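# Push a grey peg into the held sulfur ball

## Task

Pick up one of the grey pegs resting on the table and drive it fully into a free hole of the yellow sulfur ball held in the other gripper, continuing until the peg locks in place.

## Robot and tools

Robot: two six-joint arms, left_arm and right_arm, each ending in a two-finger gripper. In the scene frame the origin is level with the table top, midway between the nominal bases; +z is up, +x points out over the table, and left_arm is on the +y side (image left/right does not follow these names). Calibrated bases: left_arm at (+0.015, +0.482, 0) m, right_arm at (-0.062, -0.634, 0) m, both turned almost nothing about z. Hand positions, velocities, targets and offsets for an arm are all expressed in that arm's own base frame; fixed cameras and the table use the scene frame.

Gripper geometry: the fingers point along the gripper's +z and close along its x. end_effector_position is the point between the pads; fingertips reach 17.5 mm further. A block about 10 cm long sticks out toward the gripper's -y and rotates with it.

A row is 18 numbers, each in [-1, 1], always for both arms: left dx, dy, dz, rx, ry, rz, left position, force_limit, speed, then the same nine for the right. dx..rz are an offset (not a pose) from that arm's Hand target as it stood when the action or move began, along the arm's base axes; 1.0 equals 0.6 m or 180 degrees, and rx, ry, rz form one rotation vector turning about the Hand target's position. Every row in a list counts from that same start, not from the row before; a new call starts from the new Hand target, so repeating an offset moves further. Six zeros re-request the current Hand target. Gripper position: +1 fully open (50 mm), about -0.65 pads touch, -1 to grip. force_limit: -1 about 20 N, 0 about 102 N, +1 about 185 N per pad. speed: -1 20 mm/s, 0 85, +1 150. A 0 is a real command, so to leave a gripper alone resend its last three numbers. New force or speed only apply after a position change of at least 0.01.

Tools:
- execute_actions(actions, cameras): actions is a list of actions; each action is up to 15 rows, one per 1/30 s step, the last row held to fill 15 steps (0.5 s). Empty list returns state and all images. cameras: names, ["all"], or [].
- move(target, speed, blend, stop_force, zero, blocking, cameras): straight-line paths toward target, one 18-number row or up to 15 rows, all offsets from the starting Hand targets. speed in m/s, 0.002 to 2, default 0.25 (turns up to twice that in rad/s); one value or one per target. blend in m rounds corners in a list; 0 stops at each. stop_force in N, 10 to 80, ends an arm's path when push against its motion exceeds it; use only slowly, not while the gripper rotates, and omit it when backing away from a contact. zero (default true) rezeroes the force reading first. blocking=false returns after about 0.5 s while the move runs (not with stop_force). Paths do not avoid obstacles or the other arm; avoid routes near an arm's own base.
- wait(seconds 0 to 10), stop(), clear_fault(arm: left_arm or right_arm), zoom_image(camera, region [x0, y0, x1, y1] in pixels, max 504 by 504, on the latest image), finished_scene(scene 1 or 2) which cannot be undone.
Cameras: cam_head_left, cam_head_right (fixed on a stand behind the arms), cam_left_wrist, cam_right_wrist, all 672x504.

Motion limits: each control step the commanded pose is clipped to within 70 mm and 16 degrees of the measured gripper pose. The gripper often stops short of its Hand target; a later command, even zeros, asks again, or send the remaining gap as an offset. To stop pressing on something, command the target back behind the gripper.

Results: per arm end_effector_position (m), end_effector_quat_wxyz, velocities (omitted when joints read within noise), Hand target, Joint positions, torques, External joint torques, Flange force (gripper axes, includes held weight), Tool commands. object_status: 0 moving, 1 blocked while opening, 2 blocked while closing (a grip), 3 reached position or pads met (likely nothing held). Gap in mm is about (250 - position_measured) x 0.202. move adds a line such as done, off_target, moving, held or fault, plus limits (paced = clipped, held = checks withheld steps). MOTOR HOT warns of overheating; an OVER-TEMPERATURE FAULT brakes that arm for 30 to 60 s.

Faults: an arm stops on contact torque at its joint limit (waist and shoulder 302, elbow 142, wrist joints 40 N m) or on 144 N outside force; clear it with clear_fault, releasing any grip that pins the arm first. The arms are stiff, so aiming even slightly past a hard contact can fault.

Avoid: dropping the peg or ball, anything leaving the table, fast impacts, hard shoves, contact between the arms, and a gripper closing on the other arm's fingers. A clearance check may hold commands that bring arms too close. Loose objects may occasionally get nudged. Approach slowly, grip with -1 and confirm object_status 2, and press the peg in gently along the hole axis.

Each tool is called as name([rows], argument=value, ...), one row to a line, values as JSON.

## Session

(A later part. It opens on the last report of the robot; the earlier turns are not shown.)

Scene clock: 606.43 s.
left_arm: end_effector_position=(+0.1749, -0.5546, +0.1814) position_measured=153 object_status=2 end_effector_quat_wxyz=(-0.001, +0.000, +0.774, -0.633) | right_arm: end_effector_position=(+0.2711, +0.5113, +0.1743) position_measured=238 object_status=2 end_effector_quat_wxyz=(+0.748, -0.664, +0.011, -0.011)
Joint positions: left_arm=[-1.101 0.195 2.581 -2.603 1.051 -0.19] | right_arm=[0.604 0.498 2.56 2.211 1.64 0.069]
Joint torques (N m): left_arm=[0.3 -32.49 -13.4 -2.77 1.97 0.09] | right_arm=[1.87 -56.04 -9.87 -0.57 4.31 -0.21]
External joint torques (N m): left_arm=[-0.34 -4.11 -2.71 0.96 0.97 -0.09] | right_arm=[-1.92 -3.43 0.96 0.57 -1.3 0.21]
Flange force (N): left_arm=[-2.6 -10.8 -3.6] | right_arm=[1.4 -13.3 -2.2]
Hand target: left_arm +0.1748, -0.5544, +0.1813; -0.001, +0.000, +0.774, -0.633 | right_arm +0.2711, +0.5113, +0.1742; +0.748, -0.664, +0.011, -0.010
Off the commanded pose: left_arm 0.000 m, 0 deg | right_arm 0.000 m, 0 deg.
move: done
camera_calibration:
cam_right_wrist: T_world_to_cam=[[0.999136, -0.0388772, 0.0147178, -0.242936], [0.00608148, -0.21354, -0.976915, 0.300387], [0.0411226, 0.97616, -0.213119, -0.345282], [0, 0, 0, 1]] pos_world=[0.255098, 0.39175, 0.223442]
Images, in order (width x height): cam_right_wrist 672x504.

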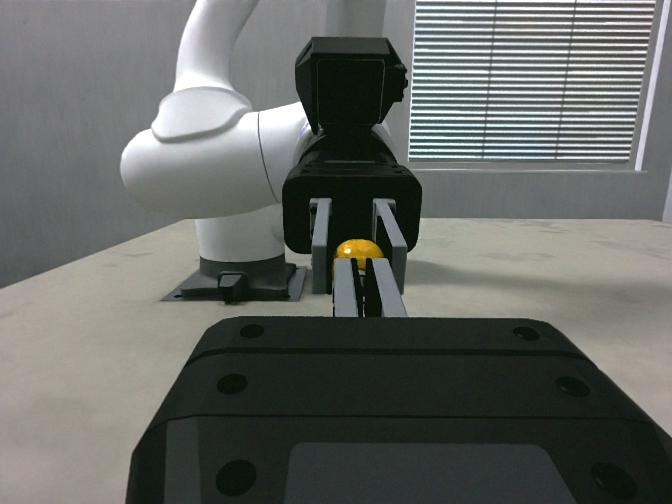

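move([
  [0,0,0,0,0,0,-1,1,-1,0,-0.0008,-0.0001,0,0,0,-1,0,-1],
], speed=0.004)

move([
  [0,0,0,0,0,0,-1,1,-1,0,-0.0008,-0.0001,0,0,0,-1,0,-1],
], speed=0.004, cameras=["cam_right_wrist"])

zoom_image(camera="cam_right_wrist", region=[350, 245, 380, 285])

Scene clock: 607.50 s.
left_arm: end_effector_position=(+0.1748, -0.5544, +0.1813) position_measured=153 object_status=2 end_effector_quat_wxyz=(-0.001, +0.000, +0.774, -0.633) | right_arm: end_effector_position=(+0.2711, +0.5108, +0.1742) position_measured=238 object_status=2 end_effector_quat_wxyz=(+0.748, -0.664, +0.011, -0.010)
Joint positions: left_arm=[-1.101 0.195 2.581 -2.603 1.051 -0.19] | right_arm=[0.603 0.499 2.561 2.21 1.64 0.068]
Joint torques (N m): left_arm=[0.96 -33.54 -10.08 -2.37 2.08 0.14] | right_arm=[-1.01 -55.67 -7.24 -0.25 4.15 -0.12]
External joint torques (N m): left_arm=[-0.93 -3.03 -5.95 0.56 0.85 -0.14] | right_arm=[1.19 -3.86 -1.52 0.22 -1.14 0.12]
Flange force (N): left_arm=[-3.4 -10.8 3.7] | right_arm=[-0.3 -12.7 7.1]
Hand target: left_arm +0.1748, -0.5544, +0.1813; -0.001, +0.000, +0.774, -0.633 | right_arm +0.2711, +0.5108, +0.1742; +0.748, -0.664, +0.011, -0.010
Off the commanded pose: left_arm 0.000 m, 0 deg | right_arm 0.000 m, 0 deg.
move: done

Scene clock: 608.20 s.
left_arm: end_effector_position=(+0.1748, -0.5544, +0.1813) position_measured=153 object_status=2 end_effector_quat_wxyz=(-0.001, +0.000, +0.774, -0.633) | right_arm: end_effector_position=(+0.2711, +0.5103, +0.1741) position_measured=238 object_status=2 end_effector_quat_wxyz=(+0.748, -0.664, +0.011, -0.010)
Joint positions: left_arm=[-1.101 0.195 2.581 -2.603 1.051 -0.19] | right_arm=[0.602 0.499 2.562 2.209 1.641 0.068]
Joint torques (N m): left_arm=[-0.61 -32.93 -11.2 -2.18 2.05 0.07] | right_arm=[-0.77 -55.9 -8.57 0.04 4.28 -0.21]
External joint torques (N m): left_arm=[0.62 -3.74 -4.97 0.36 0.89 -0.07] | right_arm=[0.54 -3.43 -0.2 -0.03 -1.27 0.21]
Flange force (N): left_arm=[-5.6 -11.0 -0.4] | right_arm=[-0.3 -12.4 3.5]
Hand target: left_arm +0.1748, -0.5544, +0.1813; -0.001, +0.000, +0.774, -0.633 | right_arm +0.2711, +0.5103, +0.1741; +0.748, -0.664, +0.011, -0.010
Off the commanded pose: left_arm 0.000 m, 0 deg | right_arm 0.000 m, 0 deg.
move: done
camera_calibration:
cam_right_wrist: T_world_to_cam=[[0.999136, -0.0388967, 0.0146239, -0.242943], [0.00598158, -0.213632, -0.976896, 0.300035], [0.0411222, 0.97614, -0.213215, -0.344319], [0, 0, 0, 1]] pos_world=[0.255098, 0.390751, 0.223242]
Images, in order (width x height): cam_right_wrist 672x504.

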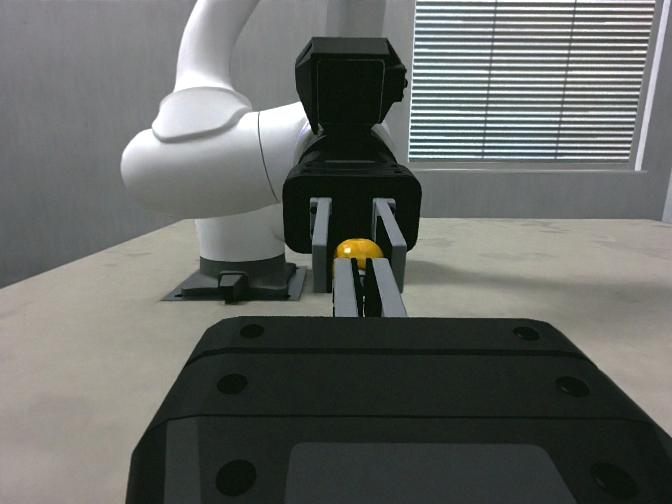

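Scaled by 12.600 from the camera's 672x504 image, which has a finer 960x720 frame.

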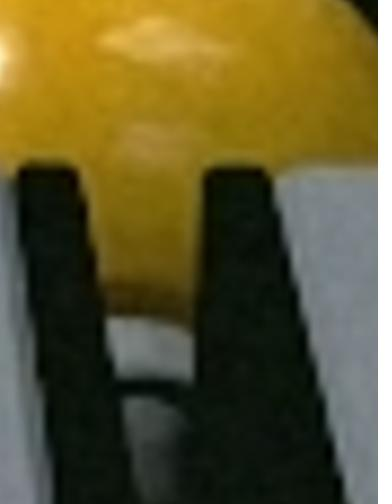

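move([
  [0,0,0,0,0,0,-1,1,-1,0,0.0026,0.0003,0,0,0,-1,0,-1],
], speed=0.004)

Scene clock: 612.47 s.
left_arm: end_effector_position=(+0.1748, -0.5544, +0.1812) position_measured=153 object_status=2 end_effector_quat_wxyz=(-0.001, +0.000, +0.774, -0.633) | right_arm: end_effector_position=(+0.2711, +0.5118, +0.1742) position_measured=238 object_status=2 end_effector_quat_wxyz=(+0.748, -0.664, +0.011, -0.010)
Joint positions: left_arm=[-1.101 0.195 2.581 -2.603 1.051 -0.19] | right_arm=[0.605 0.498 2.56 2.212 1.639 0.069]
Joint torques (N m): left_arm=[-6.27 -28.74 -25.71 -2.28 2.17 0.1] | right_arm=[8.61 -59.2 -20.33 -0.03 4.88 -0.07]
External joint torques (N m): left_arm=[6.25 -7.94 9.6 0.47 0.78 -0.09] | right_arm=[-8.57 -0.3 11.48 0.01 -1.87 0.07]
Flange force (N): left_arm=[-5.2 -9.9 -34.0] | right_arm=[0.5 -8.8 -31.7]
Hand target: left_arm +0.1748, -0.5544, +0.1813; -0.001, +0.000, +0.774, -0.633 | right_arm +0.2711, +0.5119, +0.1743; +0.748, -0.664, +0.011, -0.010
Off the commanded pose: left_arm 0.000 m, 0 deg | right_arm 0.000 m, 0 deg.
move: done

move([
  [0,0,0,0,0,0,-1,1,-1,0,0.0006,0.0001,0,0,0,-1,0,-1],
  [0,0,0,0,0,0,-1,1,-1,0.001,0.0006,0.0001,0,0,0.0083,-1,0,-1],
  [0,0,0,0,0,0,-1,1,-1,-0.001,0.0006,0.0001,0,0,-0.0083,-1,0,-1],
  [0,0,0,0,0,0,-1,1,-1,0,0.0006,-0.0009,0.0083,0,0,-1,0,-1],
  [0,0,0,0,0,0,-1,1,-1,0,0.0006,0.0011,-0.0083,0,0,-1,0,-1],
  [0,0,0,0,0,0,-1,1,-1,0,0.0006,0.0001,0,0,0,-1,0,-1],
], speed=0.004, blend=0.0005)

Scene clock: 623.23 s.
left_arm: end_effector_position=(+0.1748, -0.5545, +0.1813) position_measured=153 object_status=2 end_effector_quat_wxyz=(-0.001, +0.000, +0.774, -0.633) | right_arm: end_effector_position=(+0.2705, +0.5122, +0.1744) position_measured=238 object_status=2 end_effector_quat_wxyz=(+0.748, -0.664, +0.019, -0.020)
Joint positions: left_arm=[-1.101 0.195 2.581 -2.603 1.051 -0.19] | right_arm=[0.62 0.497 2.57 2.252 1.643 0.06]
Joint torques (N m): left_arm=[-8.95 -24.54 -35.94 -3.16 1.66 0.07] | right_arm=[17.41 -62.94 -27.9 -1.45 5.91 -0.11]
External joint torques (N m): left_arm=[8.96 -12.16 19.82 1.35 1.29 -0.07] | right_arm=[-17.38 3.94 19.45 1.41 -2.9 0.11]
Flange force (N): left_arm=[-3.4 -11.5 -59.1] | right_arm=[7.1 -2.3 -58.6]
Hand target: left_arm +0.1748, -0.5544, +0.1813; -0.001, +0.000, +0.774, -0.633 | right_arm +0.2705, +0.5122, +0.1743; +0.748, -0.664, +0.019, -0.020 (not the last commanded pose)
Off the commanded pose: left_arm 0.000 m, 0 deg | right_arm 0.001 m, 1 deg.
move: done (path cut at 10 s); path passed 3 of 6 targets; blend cut to 0.0002 m at target 1

move([
  [0,0,0,0,0,0,-1,1,-1,0.001,0.0005,0.0,0,0,0.0083,-1,0,-1],
  [0,0,0,0,0,0,-1,1,-1,0.002,0.0005,0.000,0,0,0.0166,-1,0,-1],
  [0,0,0,0,0,0,-1,1,-1,0,0.0005,0.0,0,0,0.0,-1,0,-1],
  [0,0,0,0,0,0,-1,1,-1,0.001,0.0005,-0.001,0.0083,0,0.0083,-1,0,-1],
  [0,0,0,0,0,0,-1,1,-1,0.001,0.0005,0.001,-0.0083,0,0.0083,-1,0,-1],
  [0,0,0,0,0,0,-1,1,-1,0.001,0.0005,0,0,0,0.0083,-1,0,-1],
], speed=0.03, blend=0.0002)

Scene clock: 627.73 s.
left_arm: end_effector_position=(+0.1748, -0.5545, +0.1813) position_measured=153 object_status=2 end_effector_quat_wxyz=(-0.001, +0.000, +0.774, -0.633) | right_arm: end_effector_position=(+0.2711, +0.5125, +0.1743) position_measured=238 object_status=2 end_effector_quat_wxyz=(+0.748, -0.664, +0.010, -0.010)
Joint positions: left_arm=[-1.101 0.195 2.581 -2.603 1.051 -0.19] | right_arm=[0.606 0.499 2.559 2.213 1.639 0.07]
Joint torques (N m): left_arm=[-15.61 -22.39 -47.34 -2.62 2.46 0.12] | right_arm=[22.94 -63.27 -37.36 -0.29 5.93 -0.2]
External joint torques (N m): left_arm=[15.63 -14.38 31.14 0.8 0.49 -0.12] | right_arm=[-23.13 3.57 28.37 0.3 -2.92 0.2]
Flange force (N): left_arm=[-8.0 -9.0 -85.8] | right_arm=[4.0 -7.0 -84.7]
Hand target: left_arm +0.1748, -0.5544, +0.1813; -0.001, +0.000, +0.774, -0.633 | right_arm +0.2711, +0.5125, +0.1743; +0.748, -0.664, +0.010, -0.010
Off the commanded pose: left_arm 0.000 m, 0 deg | right_arm 0.000 m, 0 deg.
move: done

move([
  [0,0,0,0,0,0,-1,1,-1,0.0023,0.0002,0,0,0,0.0194,-1,0,-1],
  [0,0,0,0,0,0,-1,1,-1,0.0016,0.0002,-0.0016,0.0137,0,0.0137,-1,0,-1],
  [0,0,0,0,0,0,-1,1,-1,0,0.0002,-0.0023,0.0194,0,0.0,-1,0,-1],
  [0,0,0,0,0,0,-1,1,-1,-0.0016,0.0002,-0.0016,0.0137,0,-0.0137,-1,0,-1],
  [0,0,0,0,0,0,-1,1,-1,-0.0023,0.0002,0,0,0,-0.0194,-1,0,-1],
  [0,0,0,0,0,0,-1,1,-1,-0.0016,0.0002,0.0016,-0.0137,0,-0.0137,-1,0,-1],
  [0,0,0,0,0,0,-1,1,-1,0,0.0002,0.0023,-0.0194,0,0,-1,0,-1],
  [0,0,0,0,0,0,-1,1,-1,0.0016,0.0002,0.0016,-0.0137,0,0.0137,-1,0,-1],
  [0,0,0,0,0,0,-1,1,-1,0,0.0002,0,0,0,0,-1,0,-1],
], speed=0.04, blend=0.0002, cameras=["cam_right_wrist"])

zoom_image(camera="cam_right_wrist", region=[350, 245, 380, 285])

Scene clock: 634.47 s.
left_arm: end_effector_position=(+0.1748, -0.5544, +0.1813) position_measured=153 object_status=2 end_effector_quat_wxyz=(-0.001, +0.000, +0.774, -0.633) | right_arm: end_effector_position=(+0.2711, +0.5126, +0.1743) position_measured=238 object_status=2 end_effector_quat_wxyz=(+0.748, -0.664, +0.010, -0.010)
Joint positions: left_arm=[-1.101 0.195 2.581 -2.603 1.051 -0.19] | right_arm=[0.607 0.499 2.558 2.213 1.639 0.07]
Joint torques (N m): left_arm=[-16.18 -21.07 -48.43 -2.42 2.18 0.09] | right_arm=[24.77 -63.83 -39.34 -0.28 6.35 -0.08]
External joint torques (N m): left_arm=[16.17 -15.48 32.37 0.61 0.76 -0.09] | right_arm=[-24.89 4.4 30.38 0.28 -3.35 0.08]
Flange force (N): left_arm=[-7.1 -9.9 -89.6] | right_arm=[4.6 -5.9 -91.0]
Hand target: left_arm +0.1748, -0.5544, +0.1813; -0.001, +0.000, +0.774, -0.633 | right_arm +0.2711, +0.5126, +0.1743; +0.748, -0.664, +0.010, -0.010
Off the commanded pose: left_arm 0.000 m, 0 deg | right_arm 0.000 m, 0 deg.
move: done
camera_calibration:
cam_right_wrist: T_world_to_cam=[[0.999164, -0.0382008, 0.014546, -0.243218], [0.00608349, -0.212921, -0.977051, 0.300452], [0.0404212, 0.976322, -0.212511, -0.346572], [0, 0, 0, 1]] pos_world=[0.255196, 0.393047, 0.223445]
Images, in order (width x height): cam_right_wrist 672x504.

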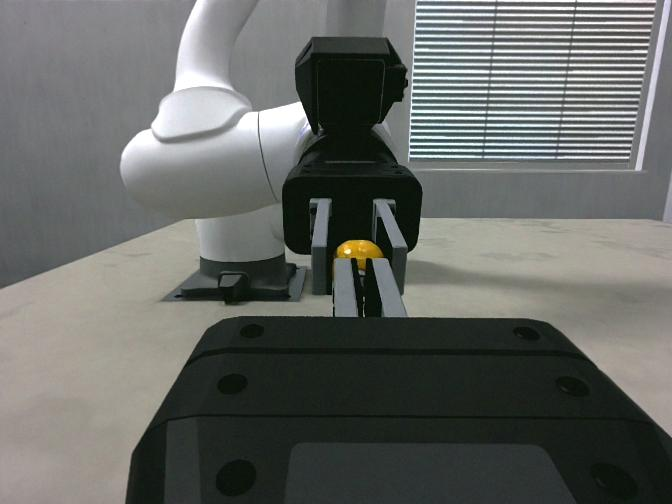

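Scaled by 12.600 from the camera's 672x504 image, which has a finer 960x720 frame.

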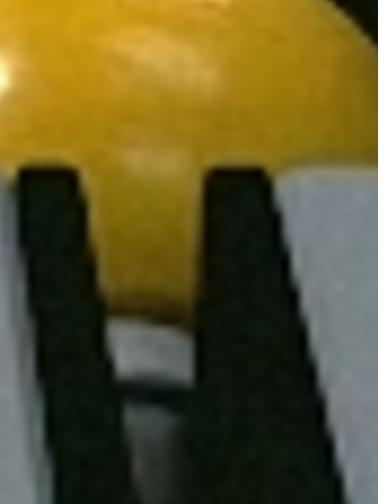

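move([
  [0,0,0,0,0,0,-1,1,-1,0,-0.0022,-0.0003,0,0,0,-1,0,-1],
], speed=0.004)

move([
  [0,0,0,0,0,0,-1,1,-1,0,-0.0008,-0.0001,0,0,0,-1,0,-1],
], speed=0.004)

move([
  [0,0,0,0,0,0,-1,1,-1,0,-0.0008,-0.0001,0,0,0,-1,0,-1],
], speed=0.004, cameras=["cam_right_wrist"])

zoom_image(camera="cam_right_wrist", region=[350, 245, 380, 285])

Scene clock: 635.60 s.
left_arm: end_effector_position=(+0.1748, -0.5546, +0.1814) position_measured=153 object_status=2 end_effector_quat_wxyz=(-0.001, +0.000, +0.774, -0.633) | right_arm: end_effector_position=(+0.2711, +0.5114, +0.1742) position_measured=238 object_status=2 end_effector_quat_wxyz=(+0.748, -0.664, +0.010, -0.010)
Joint positions: left_arm=[-1.101 0.195 2.581 -2.603 1.051 -0.19] | right_arm=[0.604 0.499 2.56 2.21 1.641 0.069]
Joint torques (N m): left_arm=[-1.46 -32.14 -16.31 -2.55 2.38 0.13] | right_arm=[2.29 -55.75 -11.2 -0.38 4.02 -0.19]
External joint torques (N m): left_arm=[1.49 -4.44 0.24 0.74 0.56 -0.13] | right_arm=[-2.09 -3.32 2.43 0.34 -1.03 0.19]
Flange force (N): left_arm=[-3.9 -10.0 -10.2] | right_arm=[0.0 -12.8 -5.2]
Hand target: left_arm +0.1748, -0.5544, +0.1813; -0.001, +0.000, +0.774, -0.633 | right_arm +0.2711, +0.5113, +0.1741; +0.748, -0.664, +0.010, -0.010
Off the commanded pose: left_arm 0.000 m, 0 deg | right_arm 0.000 m, 0 deg.
move: done

Scene clock: 636.30 s.
left_arm: end_effector_position=(+0.1748, -0.5545, +0.1813) position_measured=153 object_status=2 end_effector_quat_wxyz=(-0.001, +0.000, +0.774, -0.633) | right_arm: end_effector_position=(+0.2711, +0.5108, +0.1741) position_measured=238 object_status=2 end_effector_quat_wxyz=(+0.748, -0.664, +0.010, -0.010)
Joint positions: left_arm=[-1.101 0.195 2.581 -2.603 1.051 -0.19] | right_arm=[0.602 0.499 2.561 2.209 1.641 0.068]
Joint torques (N m): left_arm=[0.13 -34.07 -10.54 -2.3 2.35 0.08] | right_arm=[-1.29 -55.1 -7.33 0.02 3.95 -0.08]
External joint torques (N m): left_arm=[-0.2 -2.57 -5.61 0.48 0.6 -0.08] | right_arm=[1.17 -4.24 -1.5 -0.02 -0.95 0.08]
Flange force (N): left_arm=[-5.0 -9.7 3.1] | right_arm=[-0.1 -13.5 6.3]
Hand target: left_arm +0.1748, -0.5544, +0.1813; -0.001, +0.000, +0.774, -0.633 | right_arm +0.2711, +0.5108, +0.1741; +0.748, -0.664, +0.010, -0.010
Off the commanded pose: left_arm 0.000 m, 0 deg | right_arm 0.000 m, 0 deg.
move: done

Scene clock: 637.00 s.
left_arm: end_effector_position=(+0.1748, -0.5544, +0.1813) position_measured=153 object_status=2 end_effector_quat_wxyz=(-0.001, +0.000, +0.774, -0.633) | right_arm: end_effector_position=(+0.2711, +0.5104, +0.1740) position_measured=238 object_status=2 end_effector_quat_wxyz=(+0.748, -0.664, +0.010, -0.010)
Joint positions: left_arm=[-1.101 0.195 2.581 -2.603 1.051 -0.19] | right_arm=[0.601 0.499 2.561 2.208 1.642 0.068]
Joint torques (N m): left_arm=[-0.45 -33.22 -11.09 -2.1 2.37 0.09] | right_arm=[-1.22 -54.87 -8.82 0.17 4.01 -0.1]
External joint torques (N m): left_arm=[0.37 -3.28 -5.09 0.28 0.57 -0.09] | right_arm=[1.13 -4.47 0.04 -0.17 -1.01 0.1]
Flange force (N): left_arm=[-5.1 -10.9 0.9] | right_arm=[-1.8 -14.6 4.1]
Hand target: left_arm +0.1748, -0.5544, +0.1813; -0.001, +0.000, +0.774, -0.633 | right_arm +0.2711, +0.5104, +0.1740; +0.748, -0.664, +0.010, -0.010
Off the commanded pose: left_arm 0.000 m, 0 deg | right_arm 0.000 m, 0 deg.
move: done
camera_calibration:
cam_right_wrist: T_world_to_cam=[[0.999164, -0.0382016, 0.0145426, -0.243301], [0.00607999, -0.212921, -0.977051, 0.29967], [0.0404213, 0.976322, -0.212511, -0.34439], [0, 0, 0, 1]] pos_world=[0.255196, 0.390747, 0.223145]
Images, in order (width x height): cam_right_wrist 672x504.

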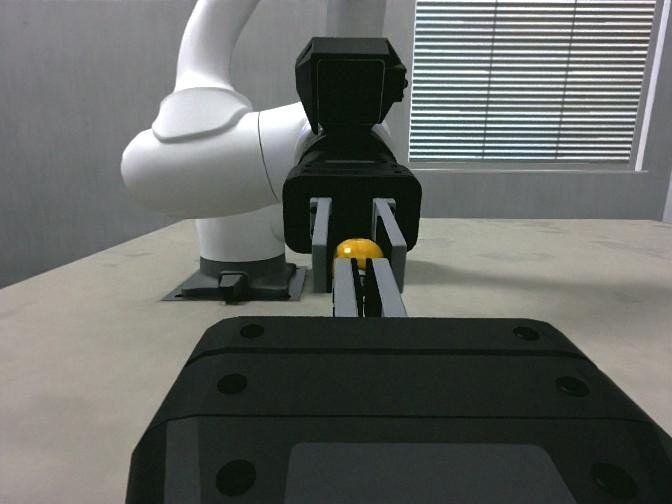

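Scaled by 12.600 from the camera's 672x504 image, which has a finer 960x720 frame.

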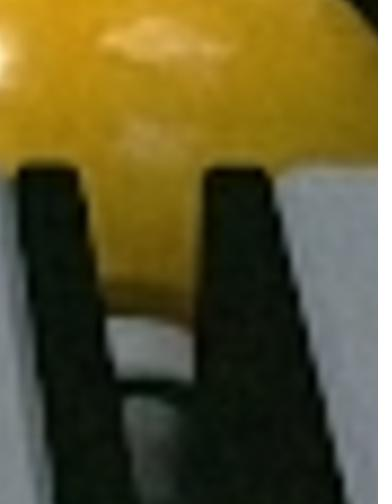

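move([
  [0,0,0,0,0,0,-1,1,-1,-0.0008,-0.035,-0.004,0,0,0,-1,0,-1],
  [0,0,0,0,0,0,-1,1,-1,0.002,-0.12,0.0,-0.038,0,0.0095,-1,0,-1],
], speed=0.04, cameras=["cam_left_wrist"])

zoom_image(camera="cam_left_wrist", region=[320, 150, 380, 210])

Scene clock: 642.60 s.
left_arm: end_effector_position=(+0.1748, -0.5544, +0.1813) position_measured=153 object_status=2 end_effector_quat_wxyz=(-0.001, +0.000, +0.774, -0.633) | right_arm: end_effector_position=(+0.2723, +0.4384, +0.1740) position_measured=238 object_status=2 end_effector_quat_wxyz=(+0.707, -0.707, +0.000, +0.000)
Joint positions: left_arm=[-1.101 0.195 2.581 -2.603 1.051 -0.19] | right_arm=[0.386 0.382 2.621 1.952 1.519 0.129]
Joint torques (N m): left_arm=[-1.71 -34.15 -14.32 -2.12 3.1 0.11] | right_arm=[-0.75 -45.39 -12.18 0.42 3.47 -0.29]
External joint torques (N m): left_arm=[1.75 -2.61 -1.83 0.3 -0.15 -0.11] | right_arm=[0.76 -5.39 0.96 -0.25 -0.45 0.29]
Flange force (N): left_arm=[-6.1 -8.5 -4.3] | right_arm=[-3.8 -18.7 0.0]
Hand target: left_arm +0.1748, -0.5544, +0.1813; -0.001, +0.000, +0.774, -0.633 | right_arm +0.2723, +0.4384, +0.1740; +0.707, -0.707, +0.000, +0.000
Off the commanded pose: left_arm 0.000 m, 0 deg | right_arm 0.000 m, 0 deg.
move: done
camera_calibration:
cam_left_wrist: T_world_to_cam=[[-0.999915, 0.000632992, 0.0130452, 0.182788], [-0.0108689, 0.513505, -0.858018, 0.459959], [-0.0072419, -0.858086, -0.513454, -0.249538], [0, 0, 0, 1]] pos_world=[0.185965, -0.450433, 0.264142]
Images, in order (width x height): cam_left_wrist 672x504.

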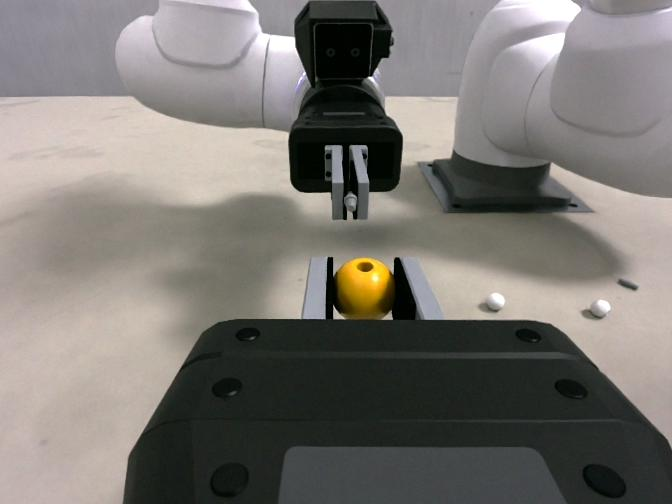

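Scaled by 8.400 from the camera's 672x504 image, which has a finer 960x720 frame.

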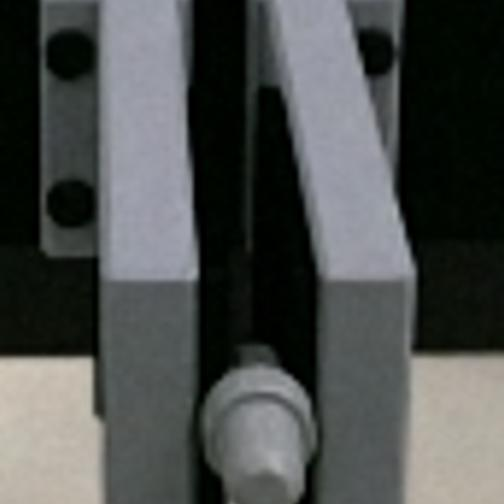

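move([
  [0,0,0,0,0,0,-1,1,-1,0.0,-0.02,0.28,0,0,0,-1,0,-1],
  [0,0,0,0,0,0,-1,1,-1,0.0,0.0,0.30,-0.481,0,0,-1,0,-1],
], speed=0.4)

move([
  [0,0,0,0,0,0,-1,1,-1,0.0,0.03,0.0,0,0,0.446,-1,0,-1],
], speed=0.5)

move([
  [0,0,0,0,0,0,-1,1,-1,0.0,0.1,-0.08,0,0,0.554,-1,0,-1],
], speed=0.5, cameras=["cam_left_wrist","cam_right_wrist"])

Scene clock: 646.70 s.
left_arm: end_effector_position=(+0.1748, -0.5544, +0.1813) position_measured=153 object_status=2 end_effector_quat_wxyz=(-0.001, +0.000, +0.774, -0.633) | right_arm: end_effector_position=(+0.2723, +0.4383, +0.3540) position_measured=238 object_status=2 end_effector_quat_wxyz=(-0.030, +1.000, +0.000, +0.000)
Joint positions: left_arm=[-1.101 0.195 2.581 -2.603 1.051 -0.19] | right_arm=[0.928 -0.071 1.871 0.037 1.295 2.489]
Joint torques (N m): left_arm=[-1.91 -34.19 -14.46 -2.1 3.09 0.07] | right_arm=[-0.31 -30.26 -42.76 4.73 -0.03 0.02]
External joint torques (N m): left_arm=[1.81 -2.36 -1.77 0.28 -0.14 -0.07] | right_arm=[0.21 -4.92 0.09 -0.35 -0.18 -0.01]
Flange force (N): left_arm=[-6.3 -7.7 -4.1] | right_arm=[-4.8 6.5 -1.8]
Hand target: left_arm +0.1748, -0.5544, +0.1813; -0.001, +0.000, +0.774, -0.633 | right_arm +0.2723, +0.4384, +0.3540; -0.030, +1.000, +0.000, +0.000
Off the commanded pose: left_arm 0.000 m, 0 deg | right_arm 0.000 m, 0 deg.
move: done; limits=paced

Scene clock: 648.73 s.
left_arm: end_effector_position=(+0.1748, -0.5544, +0.1813) position_measured=153 object_status=2 end_effector_quat_wxyz=(-0.001, +0.000, +0.774, -0.633) | right_arm: end_effector_position=(+0.2723, +0.4564, +0.3540) position_measured=238 object_status=2 end_effector_quat_wxyz=(-0.022, +0.764, +0.644, -0.019)
Joint positions: left_arm=[-1.101 0.195 2.581 -2.603 1.051 -0.19] | right_arm=[0.939 -0.012 1.814 0.054 1.366 1.097]
Joint torques (N m): left_arm=[-2 -33.89 -14.25 -2.15 3.09 0.13] | right_arm=[0.21 -36.15 -42.51 4.65 0.51 -0.25]
External joint torques (N m): left_arm=[2.01 -2.84 -1.96 0.33 -0.14 -0.12] | right_arm=[-0.15 -4.7 0.3 -0.22 -0.4 0.25]
Flange force (N): left_arm=[-6.9 -9.2 -4.9] | right_arm=[-7.4 -3.3 -0.4]
Hand target: left_arm +0.1748, -0.5544, +0.1813; -0.001, +0.000, +0.774, -0.633 | right_arm +0.2723, +0.4564, +0.3540; -0.022, +0.764, +0.644, -0.019
Off the commanded pose: left_arm 0.000 m, 0 deg | right_arm 0.000 m, 0 deg.
move: done

Scene clock: 651.10 s.
left_arm: end_effector_position=(+0.1748, -0.5544, +0.1813) position_measured=153 object_status=2 end_effector_quat_wxyz=(-0.001, +0.000, +0.774, -0.633) | right_arm: end_effector_position=(+0.2723, +0.5164, +0.3060) position_measured=238 object_status=2 end_effector_quat_wxyz=(+0.000, +0.000, +1.000, -0.030)
Joint positions: left_arm=[-1.101 0.195 2.581 -2.603 1.051 -0.19] | right_arm=[1.042 0.107 1.778 -0.032 1.307 -0.52]
Joint torques (N m): left_arm=[-1.93 -33.76 -14.27 -2.16 3.16 0.14] | right_arm=[0.38 -47.3 -41.42 4.21 0.52 -0.13]
External joint torques (N m): left_arm=[1.89 -2.73 -1.89 0.34 -0.22 -0.14] | right_arm=[-0.52 -4.09 0.58 -0.25 -0.31 0.13]
Flange force (N): left_arm=[-6.6 -9.1 -4.7] | right_arm=[2.8 -7.1 -0.3]
Hand target: left_arm +0.1748, -0.5544, +0.1813; -0.001, +0.000, +0.774, -0.633 | right_arm +0.2723, +0.5164, +0.3060; +0.000, +0.000, +1.000, -0.030
Off the commanded pose: left_arm 0.000 m, 0 deg | right_arm 0.000 m, 0 deg.
move: done
camera_calibration:
cam_left_wrist: T_world_to_cam=[[-0.999915, 0.000632992, 0.0130452, 0.182788], [-0.0108689, 0.513505, -0.858018, 0.460011], [-0.0072419, -0.858086, -0.513454, -0.249624], [0, 0, 0, 1]] pos_world=[0.185965, -0.450533, 0.264142]
cam_right_wrist: T_world_to_cam=[[-0.999831, -0.0168131, 0.00742407, 0.289244], [-0.0141785, 0.962612, 0.270513, -0.553392], [-0.0116947, 0.270362, -0.962688, 0.286037], [0, 0, 0, 1]] pos_world=[0.284694, 0.460231, 0.422917]
Images, in order (width x height): cam_left_wrist 672x504, cam_right_wrist 672x504.

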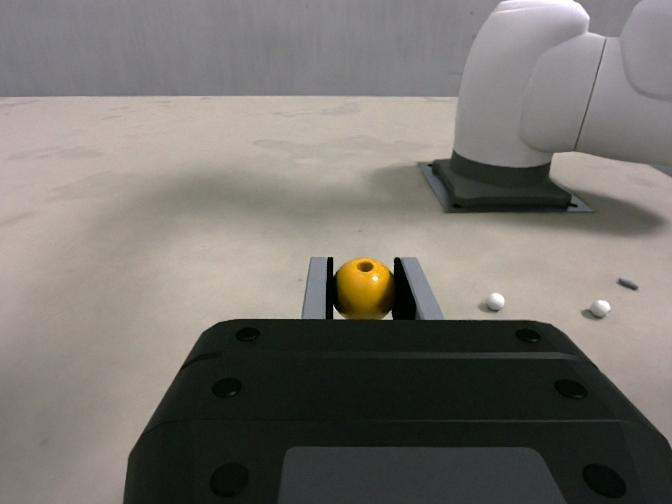

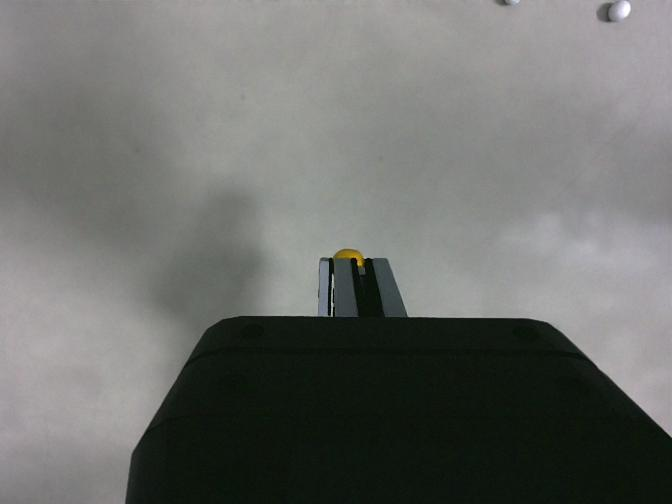

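move([
  [0,0,0,0,0,0,-1,1,-1,0.0012,0.051,-0.1183,0,0,0,-1,0,-1],
], speed=0.15, cameras=["cam_left_wrist","cam_right_wrist"])

zoom_image(camera="cam_left_wrist", region=[340, 200, 390, 280])

zoom_image(camera="cam_left_wrist", region=[352, 200, 380, 230])

Scene clock: 652.57 s.
left_arm: end_effector_position=(+0.1748, -0.5544, +0.1813) position_measured=153 object_status=2 end_effector_quat_wxyz=(-0.001, +0.000, +0.774, -0.633) | right_arm: end_effector_position=(+0.2730, +0.5469, +0.2351) position_measured=238 object_status=2 end_effector_quat_wxyz=(+0.000, +0.000, +1.000, -0.030)
Joint positions: left_arm=[-1.101 0.195 2.581 -2.603 1.051 -0.19] | right_arm=[1.065 0.193 1.814 -0.031 1.187 -0.493]
Joint torques (N m): left_arm=[-1.36 -34.12 -14.23 -2.13 3.1 0.08] | right_arm=[0.55 -56.56 -39.51 3.99 0.3 -0.12]
External joint torques (N m): left_arm=[1.27 -2.3 -1.9 0.32 -0.16 -0.07] | right_arm=[-0.38 -3.03 0.29 -0.16 -0.08 0.12]
Flange force (N): left_arm=[-5.0 -7.9 -3.1] | right_arm=[1.8 -4.9 -1.4]
Hand target: left_arm +0.1748, -0.5544, +0.1813; -0.001, +0.000, +0.774, -0.633 | right_arm +0.2730, +0.5470, +0.2350; +0.000, +0.000, +1.000, -0.030
Off the commanded pose: left_arm 0.000 m, 0 deg | right_arm 0.000 m, 0 deg.
move: done
camera_calibration:
cam_left_wrist: T_world_to_cam=[[-0.999915, 0.000632992, 0.0130452, 0.182788], [-0.0108689, 0.513505, -0.858018, 0.460011], [-0.0072419, -0.858086, -0.513454, -0.249624], [0, 0, 0, 1]] pos_world=[0.185965, -0.450533, 0.264142]
cam_right_wrist: T_world_to_cam=[[-0.999831, -0.0167447, 0.00754589, 0.290908], [-0.0140786, 0.962587, 0.270607, -0.563708], [-0.0117948, 0.270455, -0.96266, 0.20949], [0, 0, 0, 1]] pos_world=[0.285393, 0.490832, 0.352016]
Images, in order (width x height): cam_left_wrist 672x504, cam_right_wrist 672x504.

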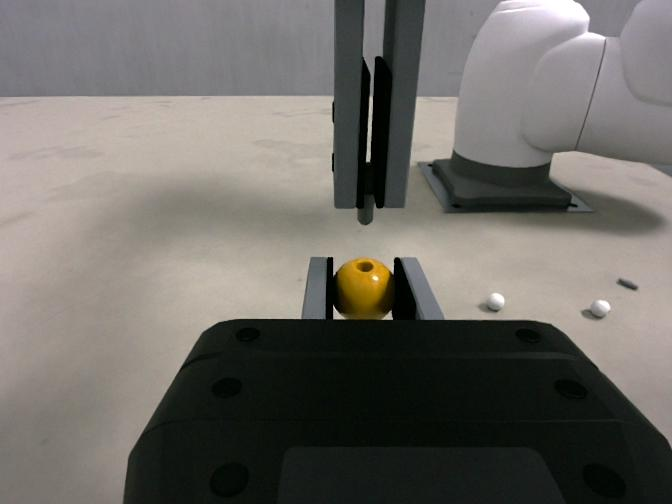

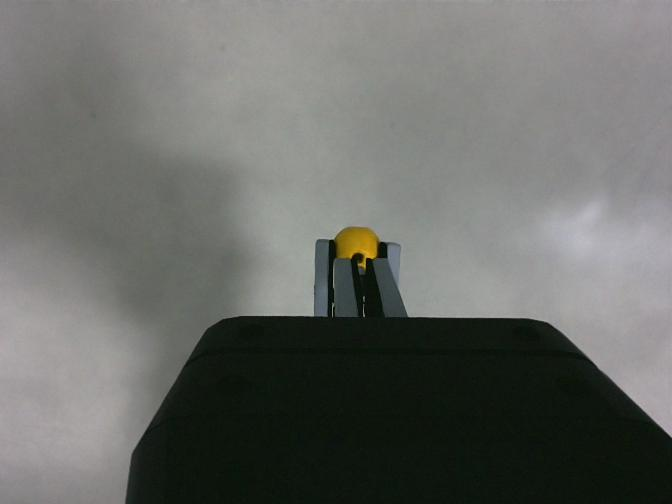

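Scaled by 6.300 from the camera's 672x504 image, which has a finer 960x720 frame.

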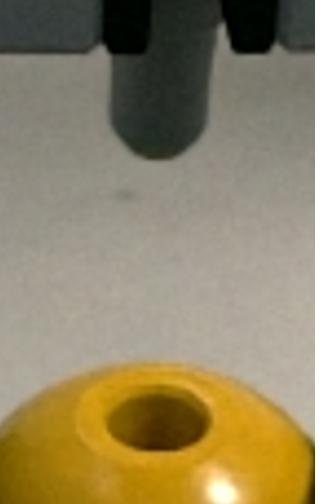

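Scaled by 16.800 from the camera's 672x504 image, which has a finer 960x720 frame.

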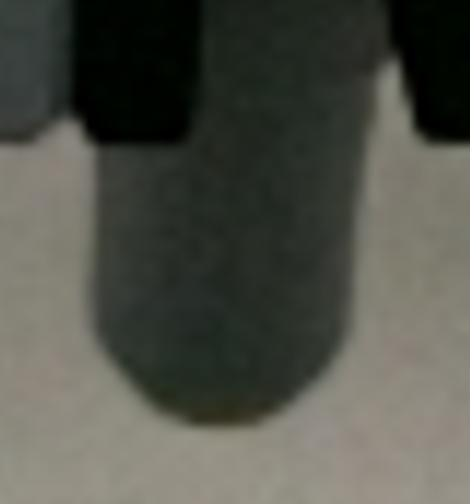

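move([
  [0,0,0,0,0,0,-1,1,-1,0.0,-0.0021,-0.035,0,0,0,-1,0,-1],
  [0,0,0,0,0,0,-1,1,-1,0.0,-0.0023,-0.0395,0,0,0,-1,0,-1],
], speed=0.012, stop_force=15, cameras=["cam_left_wrist","cam_right_wrist"])

zoom_image(camera="cam_left_wrist", region=[340, 200, 390, 280])

Scene clock: 657.37 s.
left_arm: end_effector_position=(+0.1748, -0.5544, +0.1813) position_measured=153 object_status=2 end_effector_quat_wxyz=(-0.001, +0.000, +0.774, -0.633) | right_arm: end_effector_position=(+0.2730, +0.5456, +0.2113) position_measured=238 object_status=2 end_effector_quat_wxyz=(+0.000, +0.000, +1.000, -0.030)
Joint positions: left_arm=[-1.101 0.195 2.581 -2.603 1.051 -0.19] | right_arm=[1.064 0.209 1.841 -0.032 1.143 -0.492]
Joint torques (N m): left_arm=[-6.78 -41.98 -13.46 0.11 7.43 0.24] | right_arm=[-8.29 -47.15 -31.29 0.23 0.96 -0.13]
External joint torques (N m): left_arm=[6.84 5.32 -2.75 -1.93 -4.48 -0.23] | right_arm=[8.47 -12.95 -7.01 3.51 -0.75 0.13]
Flange force (N): left_arm=[-18.0 1.4 5.5] | right_arm=[15.1 0.1 -16.1]
Hand target: left_arm +0.1748, -0.5544, +0.1813; -0.001, +0.000, +0.774, -0.633 | right_arm +0.2730, +0.5456, +0.2113; +0.000, +0.000, +1.000, -0.030
Off the commanded pose: left_arm 0.000 m, 0 deg | right_arm 0.000 m, 0 deg.
move: done
camera_calibration:
cam_left_wrist: T_world_to_cam=[[-0.999915, 0.000632992, 0.0130452, 0.182788], [-0.0108689, 0.513505, -0.858018, 0.460011], [-0.0072419, -0.858086, -0.513454, -0.249624], [0, 0, 0, 1]] pos_world=[0.185965, -0.450533, 0.264142]
cam_right_wrist: T_world_to_cam=[[-0.999831, -0.0168131, 0.00742407, 0.291138], [-0.0141785, 0.962612, 0.270513, -0.555873], [-0.0116947, 0.270362, -0.962688, 0.186984], [0, 0, 0, 1]] pos_world=[0.285394, 0.489431, 0.328217]
Images, in order (width x height): cam_left_wrist 672x504, cam_right_wrist 672x504.

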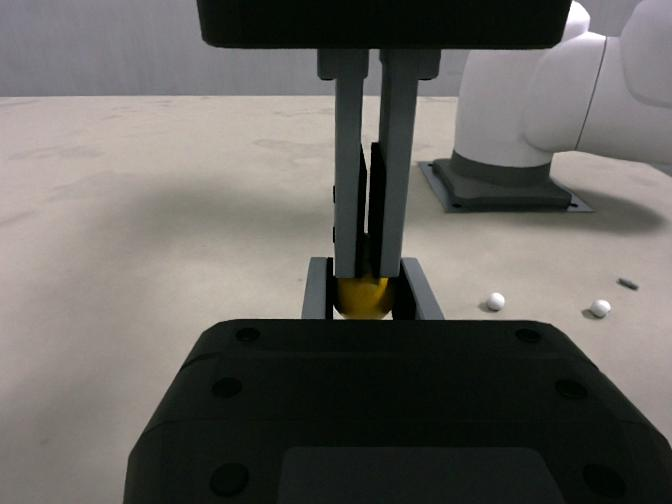

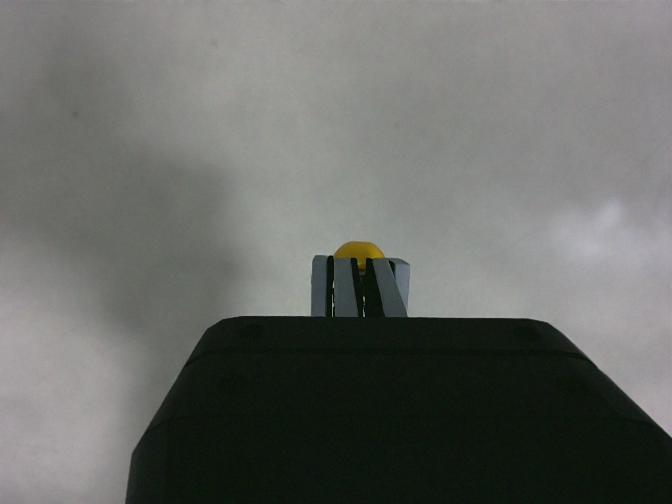

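Scaled by 6.300 from the camera's 672x504 image, which has a finer 960x720 frame.

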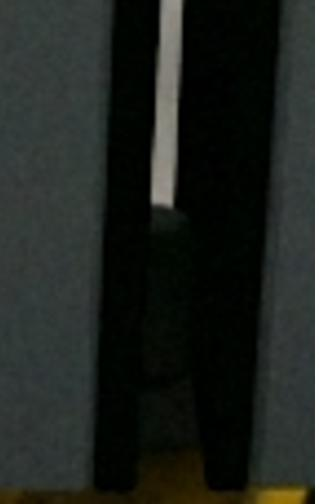

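move([
  [0,0,0,0,0,0,-1,1,-1,-0.001,-0.0001,-0.002,0,0,0,-1,0,-1],
], speed=0.006)

Scene clock: 658.47 s.
left_arm: end_effector_position=(+0.1748, -0.5544, +0.1812) position_measured=153 object_status=2 end_effector_quat_wxyz=(-0.001, +0.000, +0.774, -0.633) | right_arm: end_effector_position=(+0.2725, +0.5455, +0.2102) position_measured=238 object_status=2 end_effector_quat_wxyz=(+0.000, +0.000, +1.000, -0.030)
Joint positions: left_arm=[-1.101 0.195 2.581 -2.603 1.051 -0.19] | right_arm=[1.065 0.209 1.843 -0.032 1.141 -0.491]
Joint torques (N m): left_arm=[-0.33 -58.68 -27.43 -3.73 15.77 0.15] | right_arm=[-3.92 -29.39 -13.28 2.53 2.87 -0.11]
External joint torques (N m): left_arm=[0.24 22.31 11.25 1.91 -12.83 -0.15] | right_arm=[3.77 -31.03 -25.21 1.21 -2.66 0.11]
Flange force (N): left_arm=[-6.9 27.3 16.0] | right_arm=[5.4 0.4 -45.6]
Hand target: left_arm +0.1748, -0.5544, +0.1813; -0.001, +0.000, +0.774, -0.633 | right_arm +0.2724, +0.5455, +0.2101; +0.000, +0.000, +1.000, -0.030
Off the commanded pose: left_arm 0.000 m, 0 deg | right_arm 0.000 m, 0 deg.
move: done

move([
  [0,0,0,0,0,0,-1,1,-1,0,0.0006,-0.001,0,0,0.028,-1,0,-1],
  [0,0,0,0,0,0,-1,1,-1,0,0.0006,-0.001,0,0,-0.028,-1,0,-1],
  [0,0,0,0,0,0,-1,1,-1,0,0.0006,-0.001,0,0,0.055,-1,0,-1],
  [0,0,0,0,0,0,-1,1,-1,0,0.0006,-0.001,0,0,0.0,-1,0,-1],
], speed=0.1, blend=0.0002)

Scene clock: 662.93 s.
left_arm: end_effector_position=(+0.1748, -0.5544, +0.1813) position_measured=153 object_status=2 end_effector_quat_wxyz=(-0.001, +0.000, +0.774, -0.633) | right_arm: end_effector_position=(+0.2724, +0.5459, +0.2095) position_measured=238 object_status=2 end_effector_quat_wxyz=(+0.000, +0.000, +1.000, -0.030)
Joint positions: left_arm=[-1.101 0.195 2.581 -2.603 1.051 -0.19] | right_arm=[1.065 0.21 1.843 -0.032 1.14 -0.491]
Joint torques (N m): left_arm=[-1.37 -69.87 -38.54 -4.62 22.23 0.13] | right_arm=[-2.85 -15.95 -5.86 3.02 1.12 -0.15]
External joint torques (N m): left_arm=[1.4 33.13 22.43 2.81 -19.29 -0.13] | right_arm=[3.23 -44.66 -32.48 0.73 -0.9 0.15]
Flange force (N): left_arm=[-7.5 44.7 14.7] | right_arm=[7.3 -6.6 -66.6]
Hand target: left_arm +0.1748, -0.5544, +0.1813; -0.001, +0.000, +0.774, -0.633 | right_arm +0.2724, +0.5459, +0.2095; +0.000, +0.000, +1.000, -0.030
Off the commanded pose: left_arm 0.000 m, 0 deg | right_arm 0.000 m, 0 deg.
move: done

move([
  [0,0,0,0,0,0,-1,1,-1,0,0,-0.0008,0,0,0.11,-1,0,-1],
  [0,0,0,0,0,0,-1,1,-1,0,0,-0.0008,0,0,-0.11,-1,0,-1],
  [0,0,0,0,0,0,-1,1,-1,0,0.0,-0.0008,0,0,0.22,-1,0,-1],
], speed=0.15, blend=0.0002, cameras=["cam_left_wrist"])

zoom_image(camera="cam_left_wrist", region=[320, 220, 400, 300])

Scene clock: 670.80 s.
left_arm: end_effector_position=(+0.1748, -0.5544, +0.1813) position_measured=153 object_status=2 end_effector_quat_wxyz=(-0.001, +0.000, +0.774, -0.633) | right_arm: end_effector_position=(+0.2724, +0.5459, +0.2091) position_measured=238 object_status=2 end_effector_quat_wxyz=(+0.010, -0.338, +0.941, -0.028)
Joint positions: left_arm=[-1.101 0.195 2.581 -2.603 1.051 -0.19] | right_arm=[1.078 0.198 1.859 -0.062 1.107 -1.156]
Joint torques (N m): left_arm=[-16.37 -77.26 -46.51 0.14 28.34 0.36] | right_arm=[-11.21 -5.33 -11.19 0.05 -5.55 -0.18]
External joint torques (N m): left_arm=[16.36 40.74 30.27 -1.97 -25.39 -0.36] | right_arm=[11.37 -53.81 -27.03 3.57 5.65 0.18]
Flange force (N): left_arm=[-30.0 59.4 2.8] | right_arm=[32.4 1.2 -81.3]
Hand target: left_arm +0.1748, -0.5544, +0.1813; -0.001, +0.000, +0.774, -0.633 | right_arm +0.2724, +0.5459, +0.2091; +0.010, -0.338, +0.941, -0.028
Off the commanded pose: left_arm 0.000 m, 0 deg | right_arm 0.000 m, 0 deg.
move: done
camera_calibration:
cam_left_wrist: T_world_to_cam=[[-0.999915, 0.000632992, 0.0130452, 0.182888], [-0.0108689, 0.513505, -0.858018, 0.460012], [-0.0072419, -0.858086, -0.513454, -0.249624], [0, 0, 0, 1]] pos_world=[0.186065, -0.450533, 0.264142]
Images, in order (width x height): cam_left_wrist 672x504.

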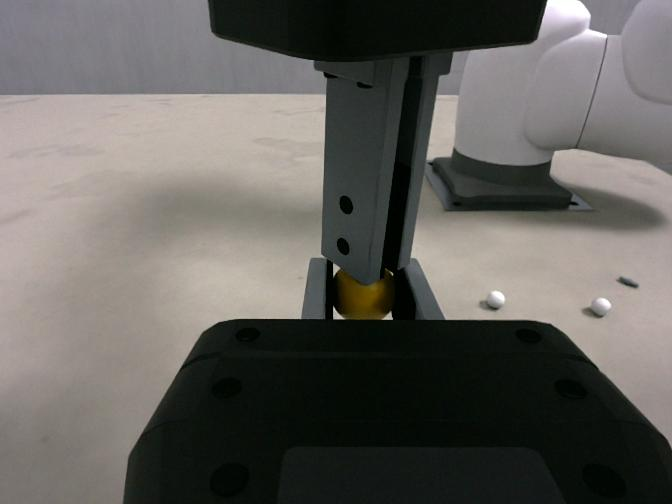

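Scaled by 6.300 from the camera's 672x504 image, which has a finer 960x720 frame.

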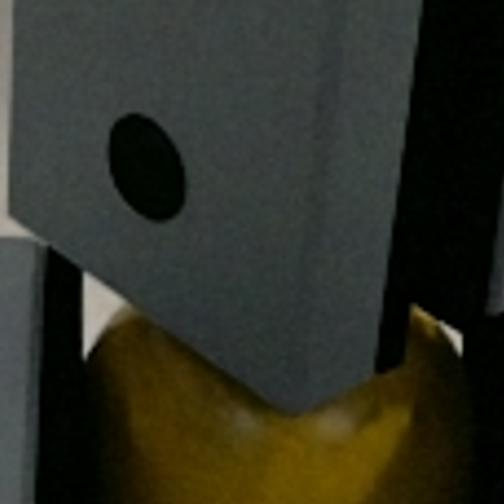

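move([
  [0,0,0,0,0,0,-1,1,-1,-0.0016,-0.0013,0,0,0,0,-1,0,-1],
  [0,0,0,0,0,0,-1,1,-1,-0.00197,-0.004,0,0,0,0.28,-1,0,-1],
], speed=0.2, blend=0.0002)

move([
  [0,0,0,0,0,0,-1,1,-1,0.00037,0.0027,0,0,0,-0.28,-1,0,-1],
  [0,0,0,0,0,0,-1,1,-1,0.00197,0.004,0,0,0,-0.5,-1,0,-1],
  [0,0,0,0,0,0,-1,1,-1,0.0041,0.004,0,0,0,-0.722,-1,0,-1],
], speed=0.2, blend=0.0002)

Scene clock: 675.27 s.
left_arm: end_effector_position=(+0.1748, -0.5544, +0.1813) position_measured=153 object_status=2 end_effector_quat_wxyz=(-0.001, +0.000, +0.774, -0.633) | right_arm: end_effector_position=(+0.2712, +0.5435, +0.2091) position_measured=238 object_status=2 end_effector_quat_wxyz=(-0.021, +0.707, -0.707, +0.021)
Joint positions: left_arm=[-1.101 0.195 2.581 -2.603 1.051 -0.19] | right_arm=[1.076 0.172 1.891 -0.06 1.05 -2.036]
Joint torques (N m): left_arm=[-3.3 -75.44 -40.72 -4 25.48 0.18] | right_arm=[-5.76 -6.53 1.25 2.28 3.01 -0.05]
External joint torques (N m): left_arm=[3.35 38.89 24.69 2.2 -22.55 -0.18] | right_arm=[5.86 -50.44 -39.8 1.35 -3.14 0.05]
Flange force (N): left_arm=[-11.7 52.7 18.8] | right_arm=[-0.9 5.6 -77.2]
Hand target: left_arm +0.1748, -0.5544, +0.1813; -0.001, +0.000, +0.774, -0.633 | right_arm +0.2712, +0.5435, +0.2091; -0.021, +0.707, -0.707, +0.021
Off the commanded pose: left_arm 0.000 m, 0 deg | right_arm 0.000 m, 0 deg.
move: done

Scene clock: 681.40 s.
left_arm: end_effector_position=(+0.1748, -0.5544, +0.1813) position_measured=153 object_status=2 end_effector_quat_wxyz=(-0.001, +0.000, +0.774, -0.633) | right_arm: end_effector_position=(+0.2737, +0.5459, +0.2091) position_measured=238 object_status=2 end_effector_quat_wxyz=(-0.010, +0.342, +0.939, -0.028)
Joint positions: left_arm=[-1.101 0.195 2.581 -2.603 1.051 -0.19] | right_arm=[1.045 0.213 1.84 0.01 1.147 0.167]
Joint torques (N m): left_arm=[-2.35 -74.99 -44.89 -4.91 25.34 0.25] | right_arm=[-2.1 -10.16 -4.03 3 -0.53 -0.05]
External joint torques (N m): left_arm=[2.28 38.41 28.65 3.08 -22.39 -0.24] | right_arm=[1.94 -50.75 -34.34 0.88 0.78 0.05]
Flange force (N): left_arm=[-7.6 53.9 12.8] | right_arm=[0.8 -15.3 -75.6]
Hand target: left_arm +0.1748, -0.5544, +0.1813; -0.001, +0.000, +0.774, -0.633 | right_arm +0.2737, +0.5459, +0.2091; -0.010, +0.342, +0.939, -0.028
Off the commanded pose: left_arm 0.000 m, 0 deg | right_arm 0.000 m, 0 deg.
move: done

Offset model works. Continue to −90.

move([
  [0,0,0,0,0,0,-1,1,-1,0.00187,-0.00197,0,0,0,-0.278,-1,0,-1],
], speed=0.2)

move([
  [0,0,0,0,0,0,-1,1,-1,-0.00187,0.00197,0,0,0,0.278,-1,0,-1],
  [0,0,0,0,0,0,-1,1,-1,-0.004,0.00197,0,0,0,0.5,-1,0,-1],
], speed=0.2, blend=0.0002)

Scene clock: 684.57 s.
left_arm: end_effector_position=(+0.1748, -0.5544, +0.1813) position_measured=153 object_status=2 end_effector_quat_wxyz=(-0.001, +0.000, +0.774, -0.633) | right_arm: end_effector_position=(+0.2749, +0.5447, +0.2091) position_measured=238 object_status=2 end_effector_quat_wxyz=(-0.021, +0.707, +0.707, -0.021)
Joint positions: left_arm=[-1.101 0.195 2.581 -2.603 1.051 -0.19] | right_arm=[1.023 0.2 1.857 0.056 1.117 0.998]
Joint torques (N m): left_arm=[-6.21 -75.96 -47.7 -4.22 26.25 0.28] | right_arm=[-1.69 -8.44 -6.96 2.39 -2.52 0.17]
External joint torques (N m): left_arm=[6.22 39.39 31.62 2.41 -23.31 -0.28] | right_arm=[1.73 -50.82 -31.49 1.63 2.65 -0.17]
Flange force (N): left_arm=[-14.0 57.4 6.0] | right_arm=[-13.0 -14.3 -76.8]
Hand target: left_arm +0.1748, -0.5544, +0.1813; -0.001, +0.000, +0.774, -0.633 | right_arm +0.2748, +0.5447, +0.2091; -0.021, +0.707, +0.707, -0.021
Off the commanded pose: left_arm 0.000 m, 0 deg | right_arm 0.000 m, 0 deg.
move: done

Scene clock: 688.97 s.
left_arm: end_effector_position=(+0.1748, -0.5544, +0.1813) position_measured=153 object_status=2 end_effector_quat_wxyz=(-0.001, +0.000, +0.774, -0.633) | right_arm: end_effector_position=(+0.2724, +0.5459, +0.2091) position_measured=238 object_status=2 end_effector_quat_wxyz=(+0.000, +0.000, +1.000, -0.030)
Joint positions: left_arm=[-1.101 0.195 2.581 -2.603 1.051 -0.19] | right_arm=[1.065 0.21 1.844 -0.032 1.139 -0.491]
Joint torques (N m): left_arm=[-3.26 -74.59 -42.04 -4.35 25.15 0.22] | right_arm=[-3.46 -10.38 -2.24 2.44 0.59 -0.25]
External joint torques (N m): left_arm=[3.24 37.93 25.9 2.54 -22.21 -0.21] | right_arm=[3.43 -49.84 -36 1.29 -0.38 0.25]
Flange force (N): left_arm=[-10.8 51.8 15.3] | right_arm=[8.1 -7.6 -75.2]
Hand target: left_arm +0.1748, -0.5544, +0.1813; -0.001, +0.000, +0.774, -0.633 | right_arm +0.2724, +0.5459, +0.2091; +0.000, +0.000, +1.000, -0.030
Off the commanded pose: left_arm 0.000 m, 0 deg | right_arm 0.000 m, 0 deg.
move: done

move([
  [0,0,0,0,0,0,-1,1,-1,-0.0006,0.0006,-0.0022,0,0,0,-1,0,-1],
  [0,0,0,0,0,0,-1,1,-1,-0.0006,0.0006,-0.0022,0,0,0.05,-1,0,-1],
  [0,0,0,0,0,0,-1,1,-1,-0.0006,0.0006,-0.0022,0,0,-0.05,-1,0,-1],
  [0,0,0,0,0,0,-1,1,-1,-0.0006,0.0006,-0.0022,0,0,0,-1,0,-1],
], speed=0.1, blend=0.0002, cameras=["cam_left_wrist"])

zoom_image(camera="cam_left_wrist", region=[340, 200, 390, 280])

move([
  [0,0,0,0,0,0,-1,1,-1,0,0.0004,0.0075,0,0,0,-1,0,-1],
], speed=0.008)

move([
  [0,0,0,0,0,0,-1,1,-1,0,0.0001,0.0015,0,0,0,-1,0,-1],
], speed=0.004)

move([
  [0,0,0,0,0,0,-1,1,-1,0,0.0001,0.0015,0,0,0,-1,0,-1],
], speed=0.004)

Scene clock: 693.50 s.
left_arm: end_effector_position=(+0.1748, -0.5545, +0.1813) position_measured=153 object_status=2 end_effector_quat_wxyz=(-0.001, +0.000, +0.774, -0.633) | right_arm: end_effector_position=(+0.2720, +0.5462, +0.2077) position_measured=238 object_status=2 end_effector_quat_wxyz=(+0.000, +0.000, +1.000, -0.030)
Joint positions: left_arm=[-1.101 0.195 2.581 -2.603 1.051 -0.19] | right_arm=[1.066 0.212 1.845 -0.032 1.137 -0.49]
Joint torques (N m): left_arm=[-1.35 -96.4 -60.48 -6.94 36.84 0.13] | right_arm=[-2.23 13.82 16.32 3.68 0.28 -0.31]
External joint torques (N m): left_arm=[1.35 59.81 44.42 5.13 -33.91 -0.13] | right_arm=[1.97 -73.83 -54.52 0.03 -0.07 0.32]
Flange force (N): left_arm=[-6.8 86.2 22.8] | right_arm=[6.3 -11.6 -113.5]
Hand target: left_arm +0.1748, -0.5544, +0.1813; -0.001, +0.000, +0.774, -0.633 | right_arm +0.2721, +0.5462, +0.2077; +0.000, +0.000, +1.000, -0.030
Off the commanded pose: left_arm 0.000 m, 0 deg | right_arm 0.000 m, 0 deg.
move: done
camera_calibration:
cam_left_wrist: T_world_to_cam=[[-0.999916, 0.000684662, 0.0129596, 0.182834], [-0.0107689, 0.513506, -0.858019, 0.459993], [-0.00724229, -0.858086, -0.513455, -0.249624], [0, 0, 0, 1]] pos_world=[0.185965, -0.450533, 0.264142]
Images, in order (width x height): cam_left_wrist 672x504.

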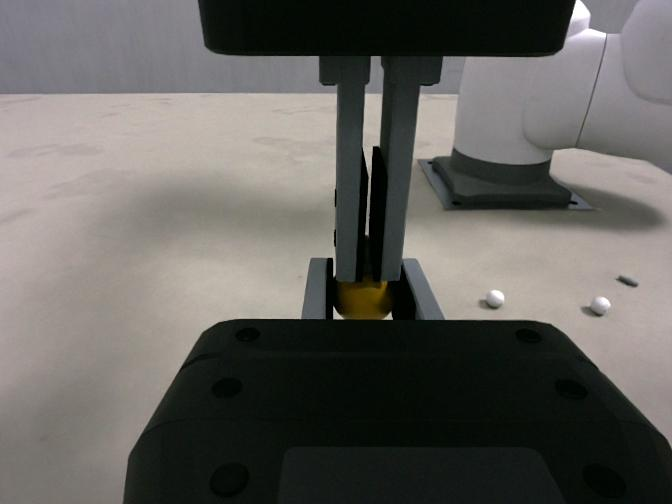

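Scaled by 6.300 from the camera's 672x504 image, which has a finer 960x720 frame.

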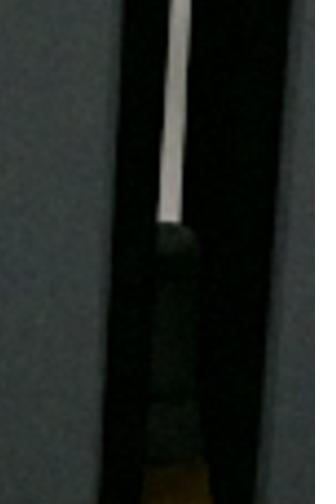

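Scene clock: 694.27 s.
left_arm: end_effector_position=(+0.1748, -0.5546, +0.1818) position_measured=153 object_status=2 end_effector_quat_wxyz=(-0.001, +0.000, +0.773, -0.634) | right_arm: end_effector_position=(+0.2720, +0.5464, +0.2120) position_measured=238 object_status=2 end_effector_quat_wxyz=(+0.000, +0.000, +1.000, -0.030)
Joint positions: left_arm=[-1.101 0.195 2.581 -2.603 1.052 -0.19] | right_arm=[1.066 0.209 1.84 -0.032 1.145 -0.49]
Joint torques (N m): left_arm=[2.07 -31.56 -17.03 -4.1 1.96 0.05] | right_arm=[6.32 -58.84 -41.21 6.7 0.12 -0.12]
External joint torques (N m): left_arm=[-2.09 -5.07 0.9 2.29 0.98 -0.05] | right_arm=[-6.58 -1.55 2.81 -2.97 0.1 0.12]
Flange force (N): left_arm=[2.2 -11.8 -9.5] | right_arm=[-6.0 -11.8 2.4]
Hand target: left_arm +0.1748, -0.5544, +0.1813; -0.001, +0.000, +0.774, -0.633 | right_arm +0.2721, +0.5465, +0.2122; +0.000, +0.000, +1.000, -0.030
Off the commanded pose: left_arm 0.001 m, 0 deg | right_arm 0.000 m, 0 deg.
move: done

Scene clock: 694.97 s.
left_arm: end_effector_position=(+0.1748, -0.5544, +0.1813) position_measured=153 object_status=2 end_effector_quat_wxyz=(-0.001, +0.000, +0.774, -0.633) | right_arm: end_effector_position=(+0.2720, +0.5466, +0.2132) position_measured=238 object_status=2 end_effector_quat_wxyz=(+0.000, +0.000, +1.000, -0.030)
Joint positions: left_arm=[-1.101 0.195 2.581 -2.603 1.051 -0.19] | right_arm=[1.066 0.208 1.839 -0.032 1.147 -0.49]
Joint torques (N m): left_arm=[-0.2 -33.39 -15.83 -3.01 2.76 0.09] | right_arm=[3.09 -56.24 -39.37 5.11 0.26 -0.21]
External joint torques (N m): left_arm=[0.14 -3.04 -0.34 1.2 0.19 -0.09] | right_arm=[-3.03 -4.05 0.9 -1.36 -0.05 0.21]
Flange force (N): left_arm=[-2.8 -8.6 -6.1] | right_arm=[-0.7 -9.3 -1.5]
Hand target: left_arm +0.1748, -0.5544, +0.1813; -0.001, +0.000, +0.774, -0.633 | right_arm +0.2721, +0.5465, +0.2131; +0.000, +0.000, +1.000, -0.030
Off the commanded pose: left_arm 0.000 m, 0 deg | right_arm 0.000 m, 0 deg.
move: done

Scene clock: 695.67 s.
left_arm: end_effector_position=(+0.1748, -0.5544, +0.1813) position_measured=153 object_status=2 end_effector_quat_wxyz=(-0.001, +0.000, +0.774, -0.633) | right_arm: end_effector_position=(+0.2721, +0.5466, +0.2140) position_measured=238 object_status=2 end_effector_quat_wxyz=(+0.000, +0.000, +1.000, -0.030)
Joint positions: left_arm=[-1.101 0.195 2.581 -2.603 1.051 -0.19] | right_arm=[1.066 0.207 1.838 -0.032 1.148 -0.49]
Joint torques (N m): left_arm=[-1.14 -33.56 -14.91 -2.46 2.88 0.07] | right_arm=[1.61 -55.88 -39.29 4.49 0.39 -0.1]
External joint torques (N m): left_arm=[1.18 -3.11 -1.28 0.64 0.07 -0.07] | right_arm=[-1.61 -4.06 0.89 -0.75 -0.17 0.1]
Flange force (N): left_arm=[-4.8 -9.1 -5.5] | right_arm=[1.2 -8.3 -1.3]
Hand target: left_arm +0.1748, -0.5544, +0.1813; -0.001, +0.000, +0.774, -0.633 | right_arm +0.2721, +0.5466, +0.2140; +0.000, +0.000, +1.000, -0.030
Off the commanded pose: left_arm 0.000 m, 0 deg | right_arm 0.000 m, 0 deg.
move: done


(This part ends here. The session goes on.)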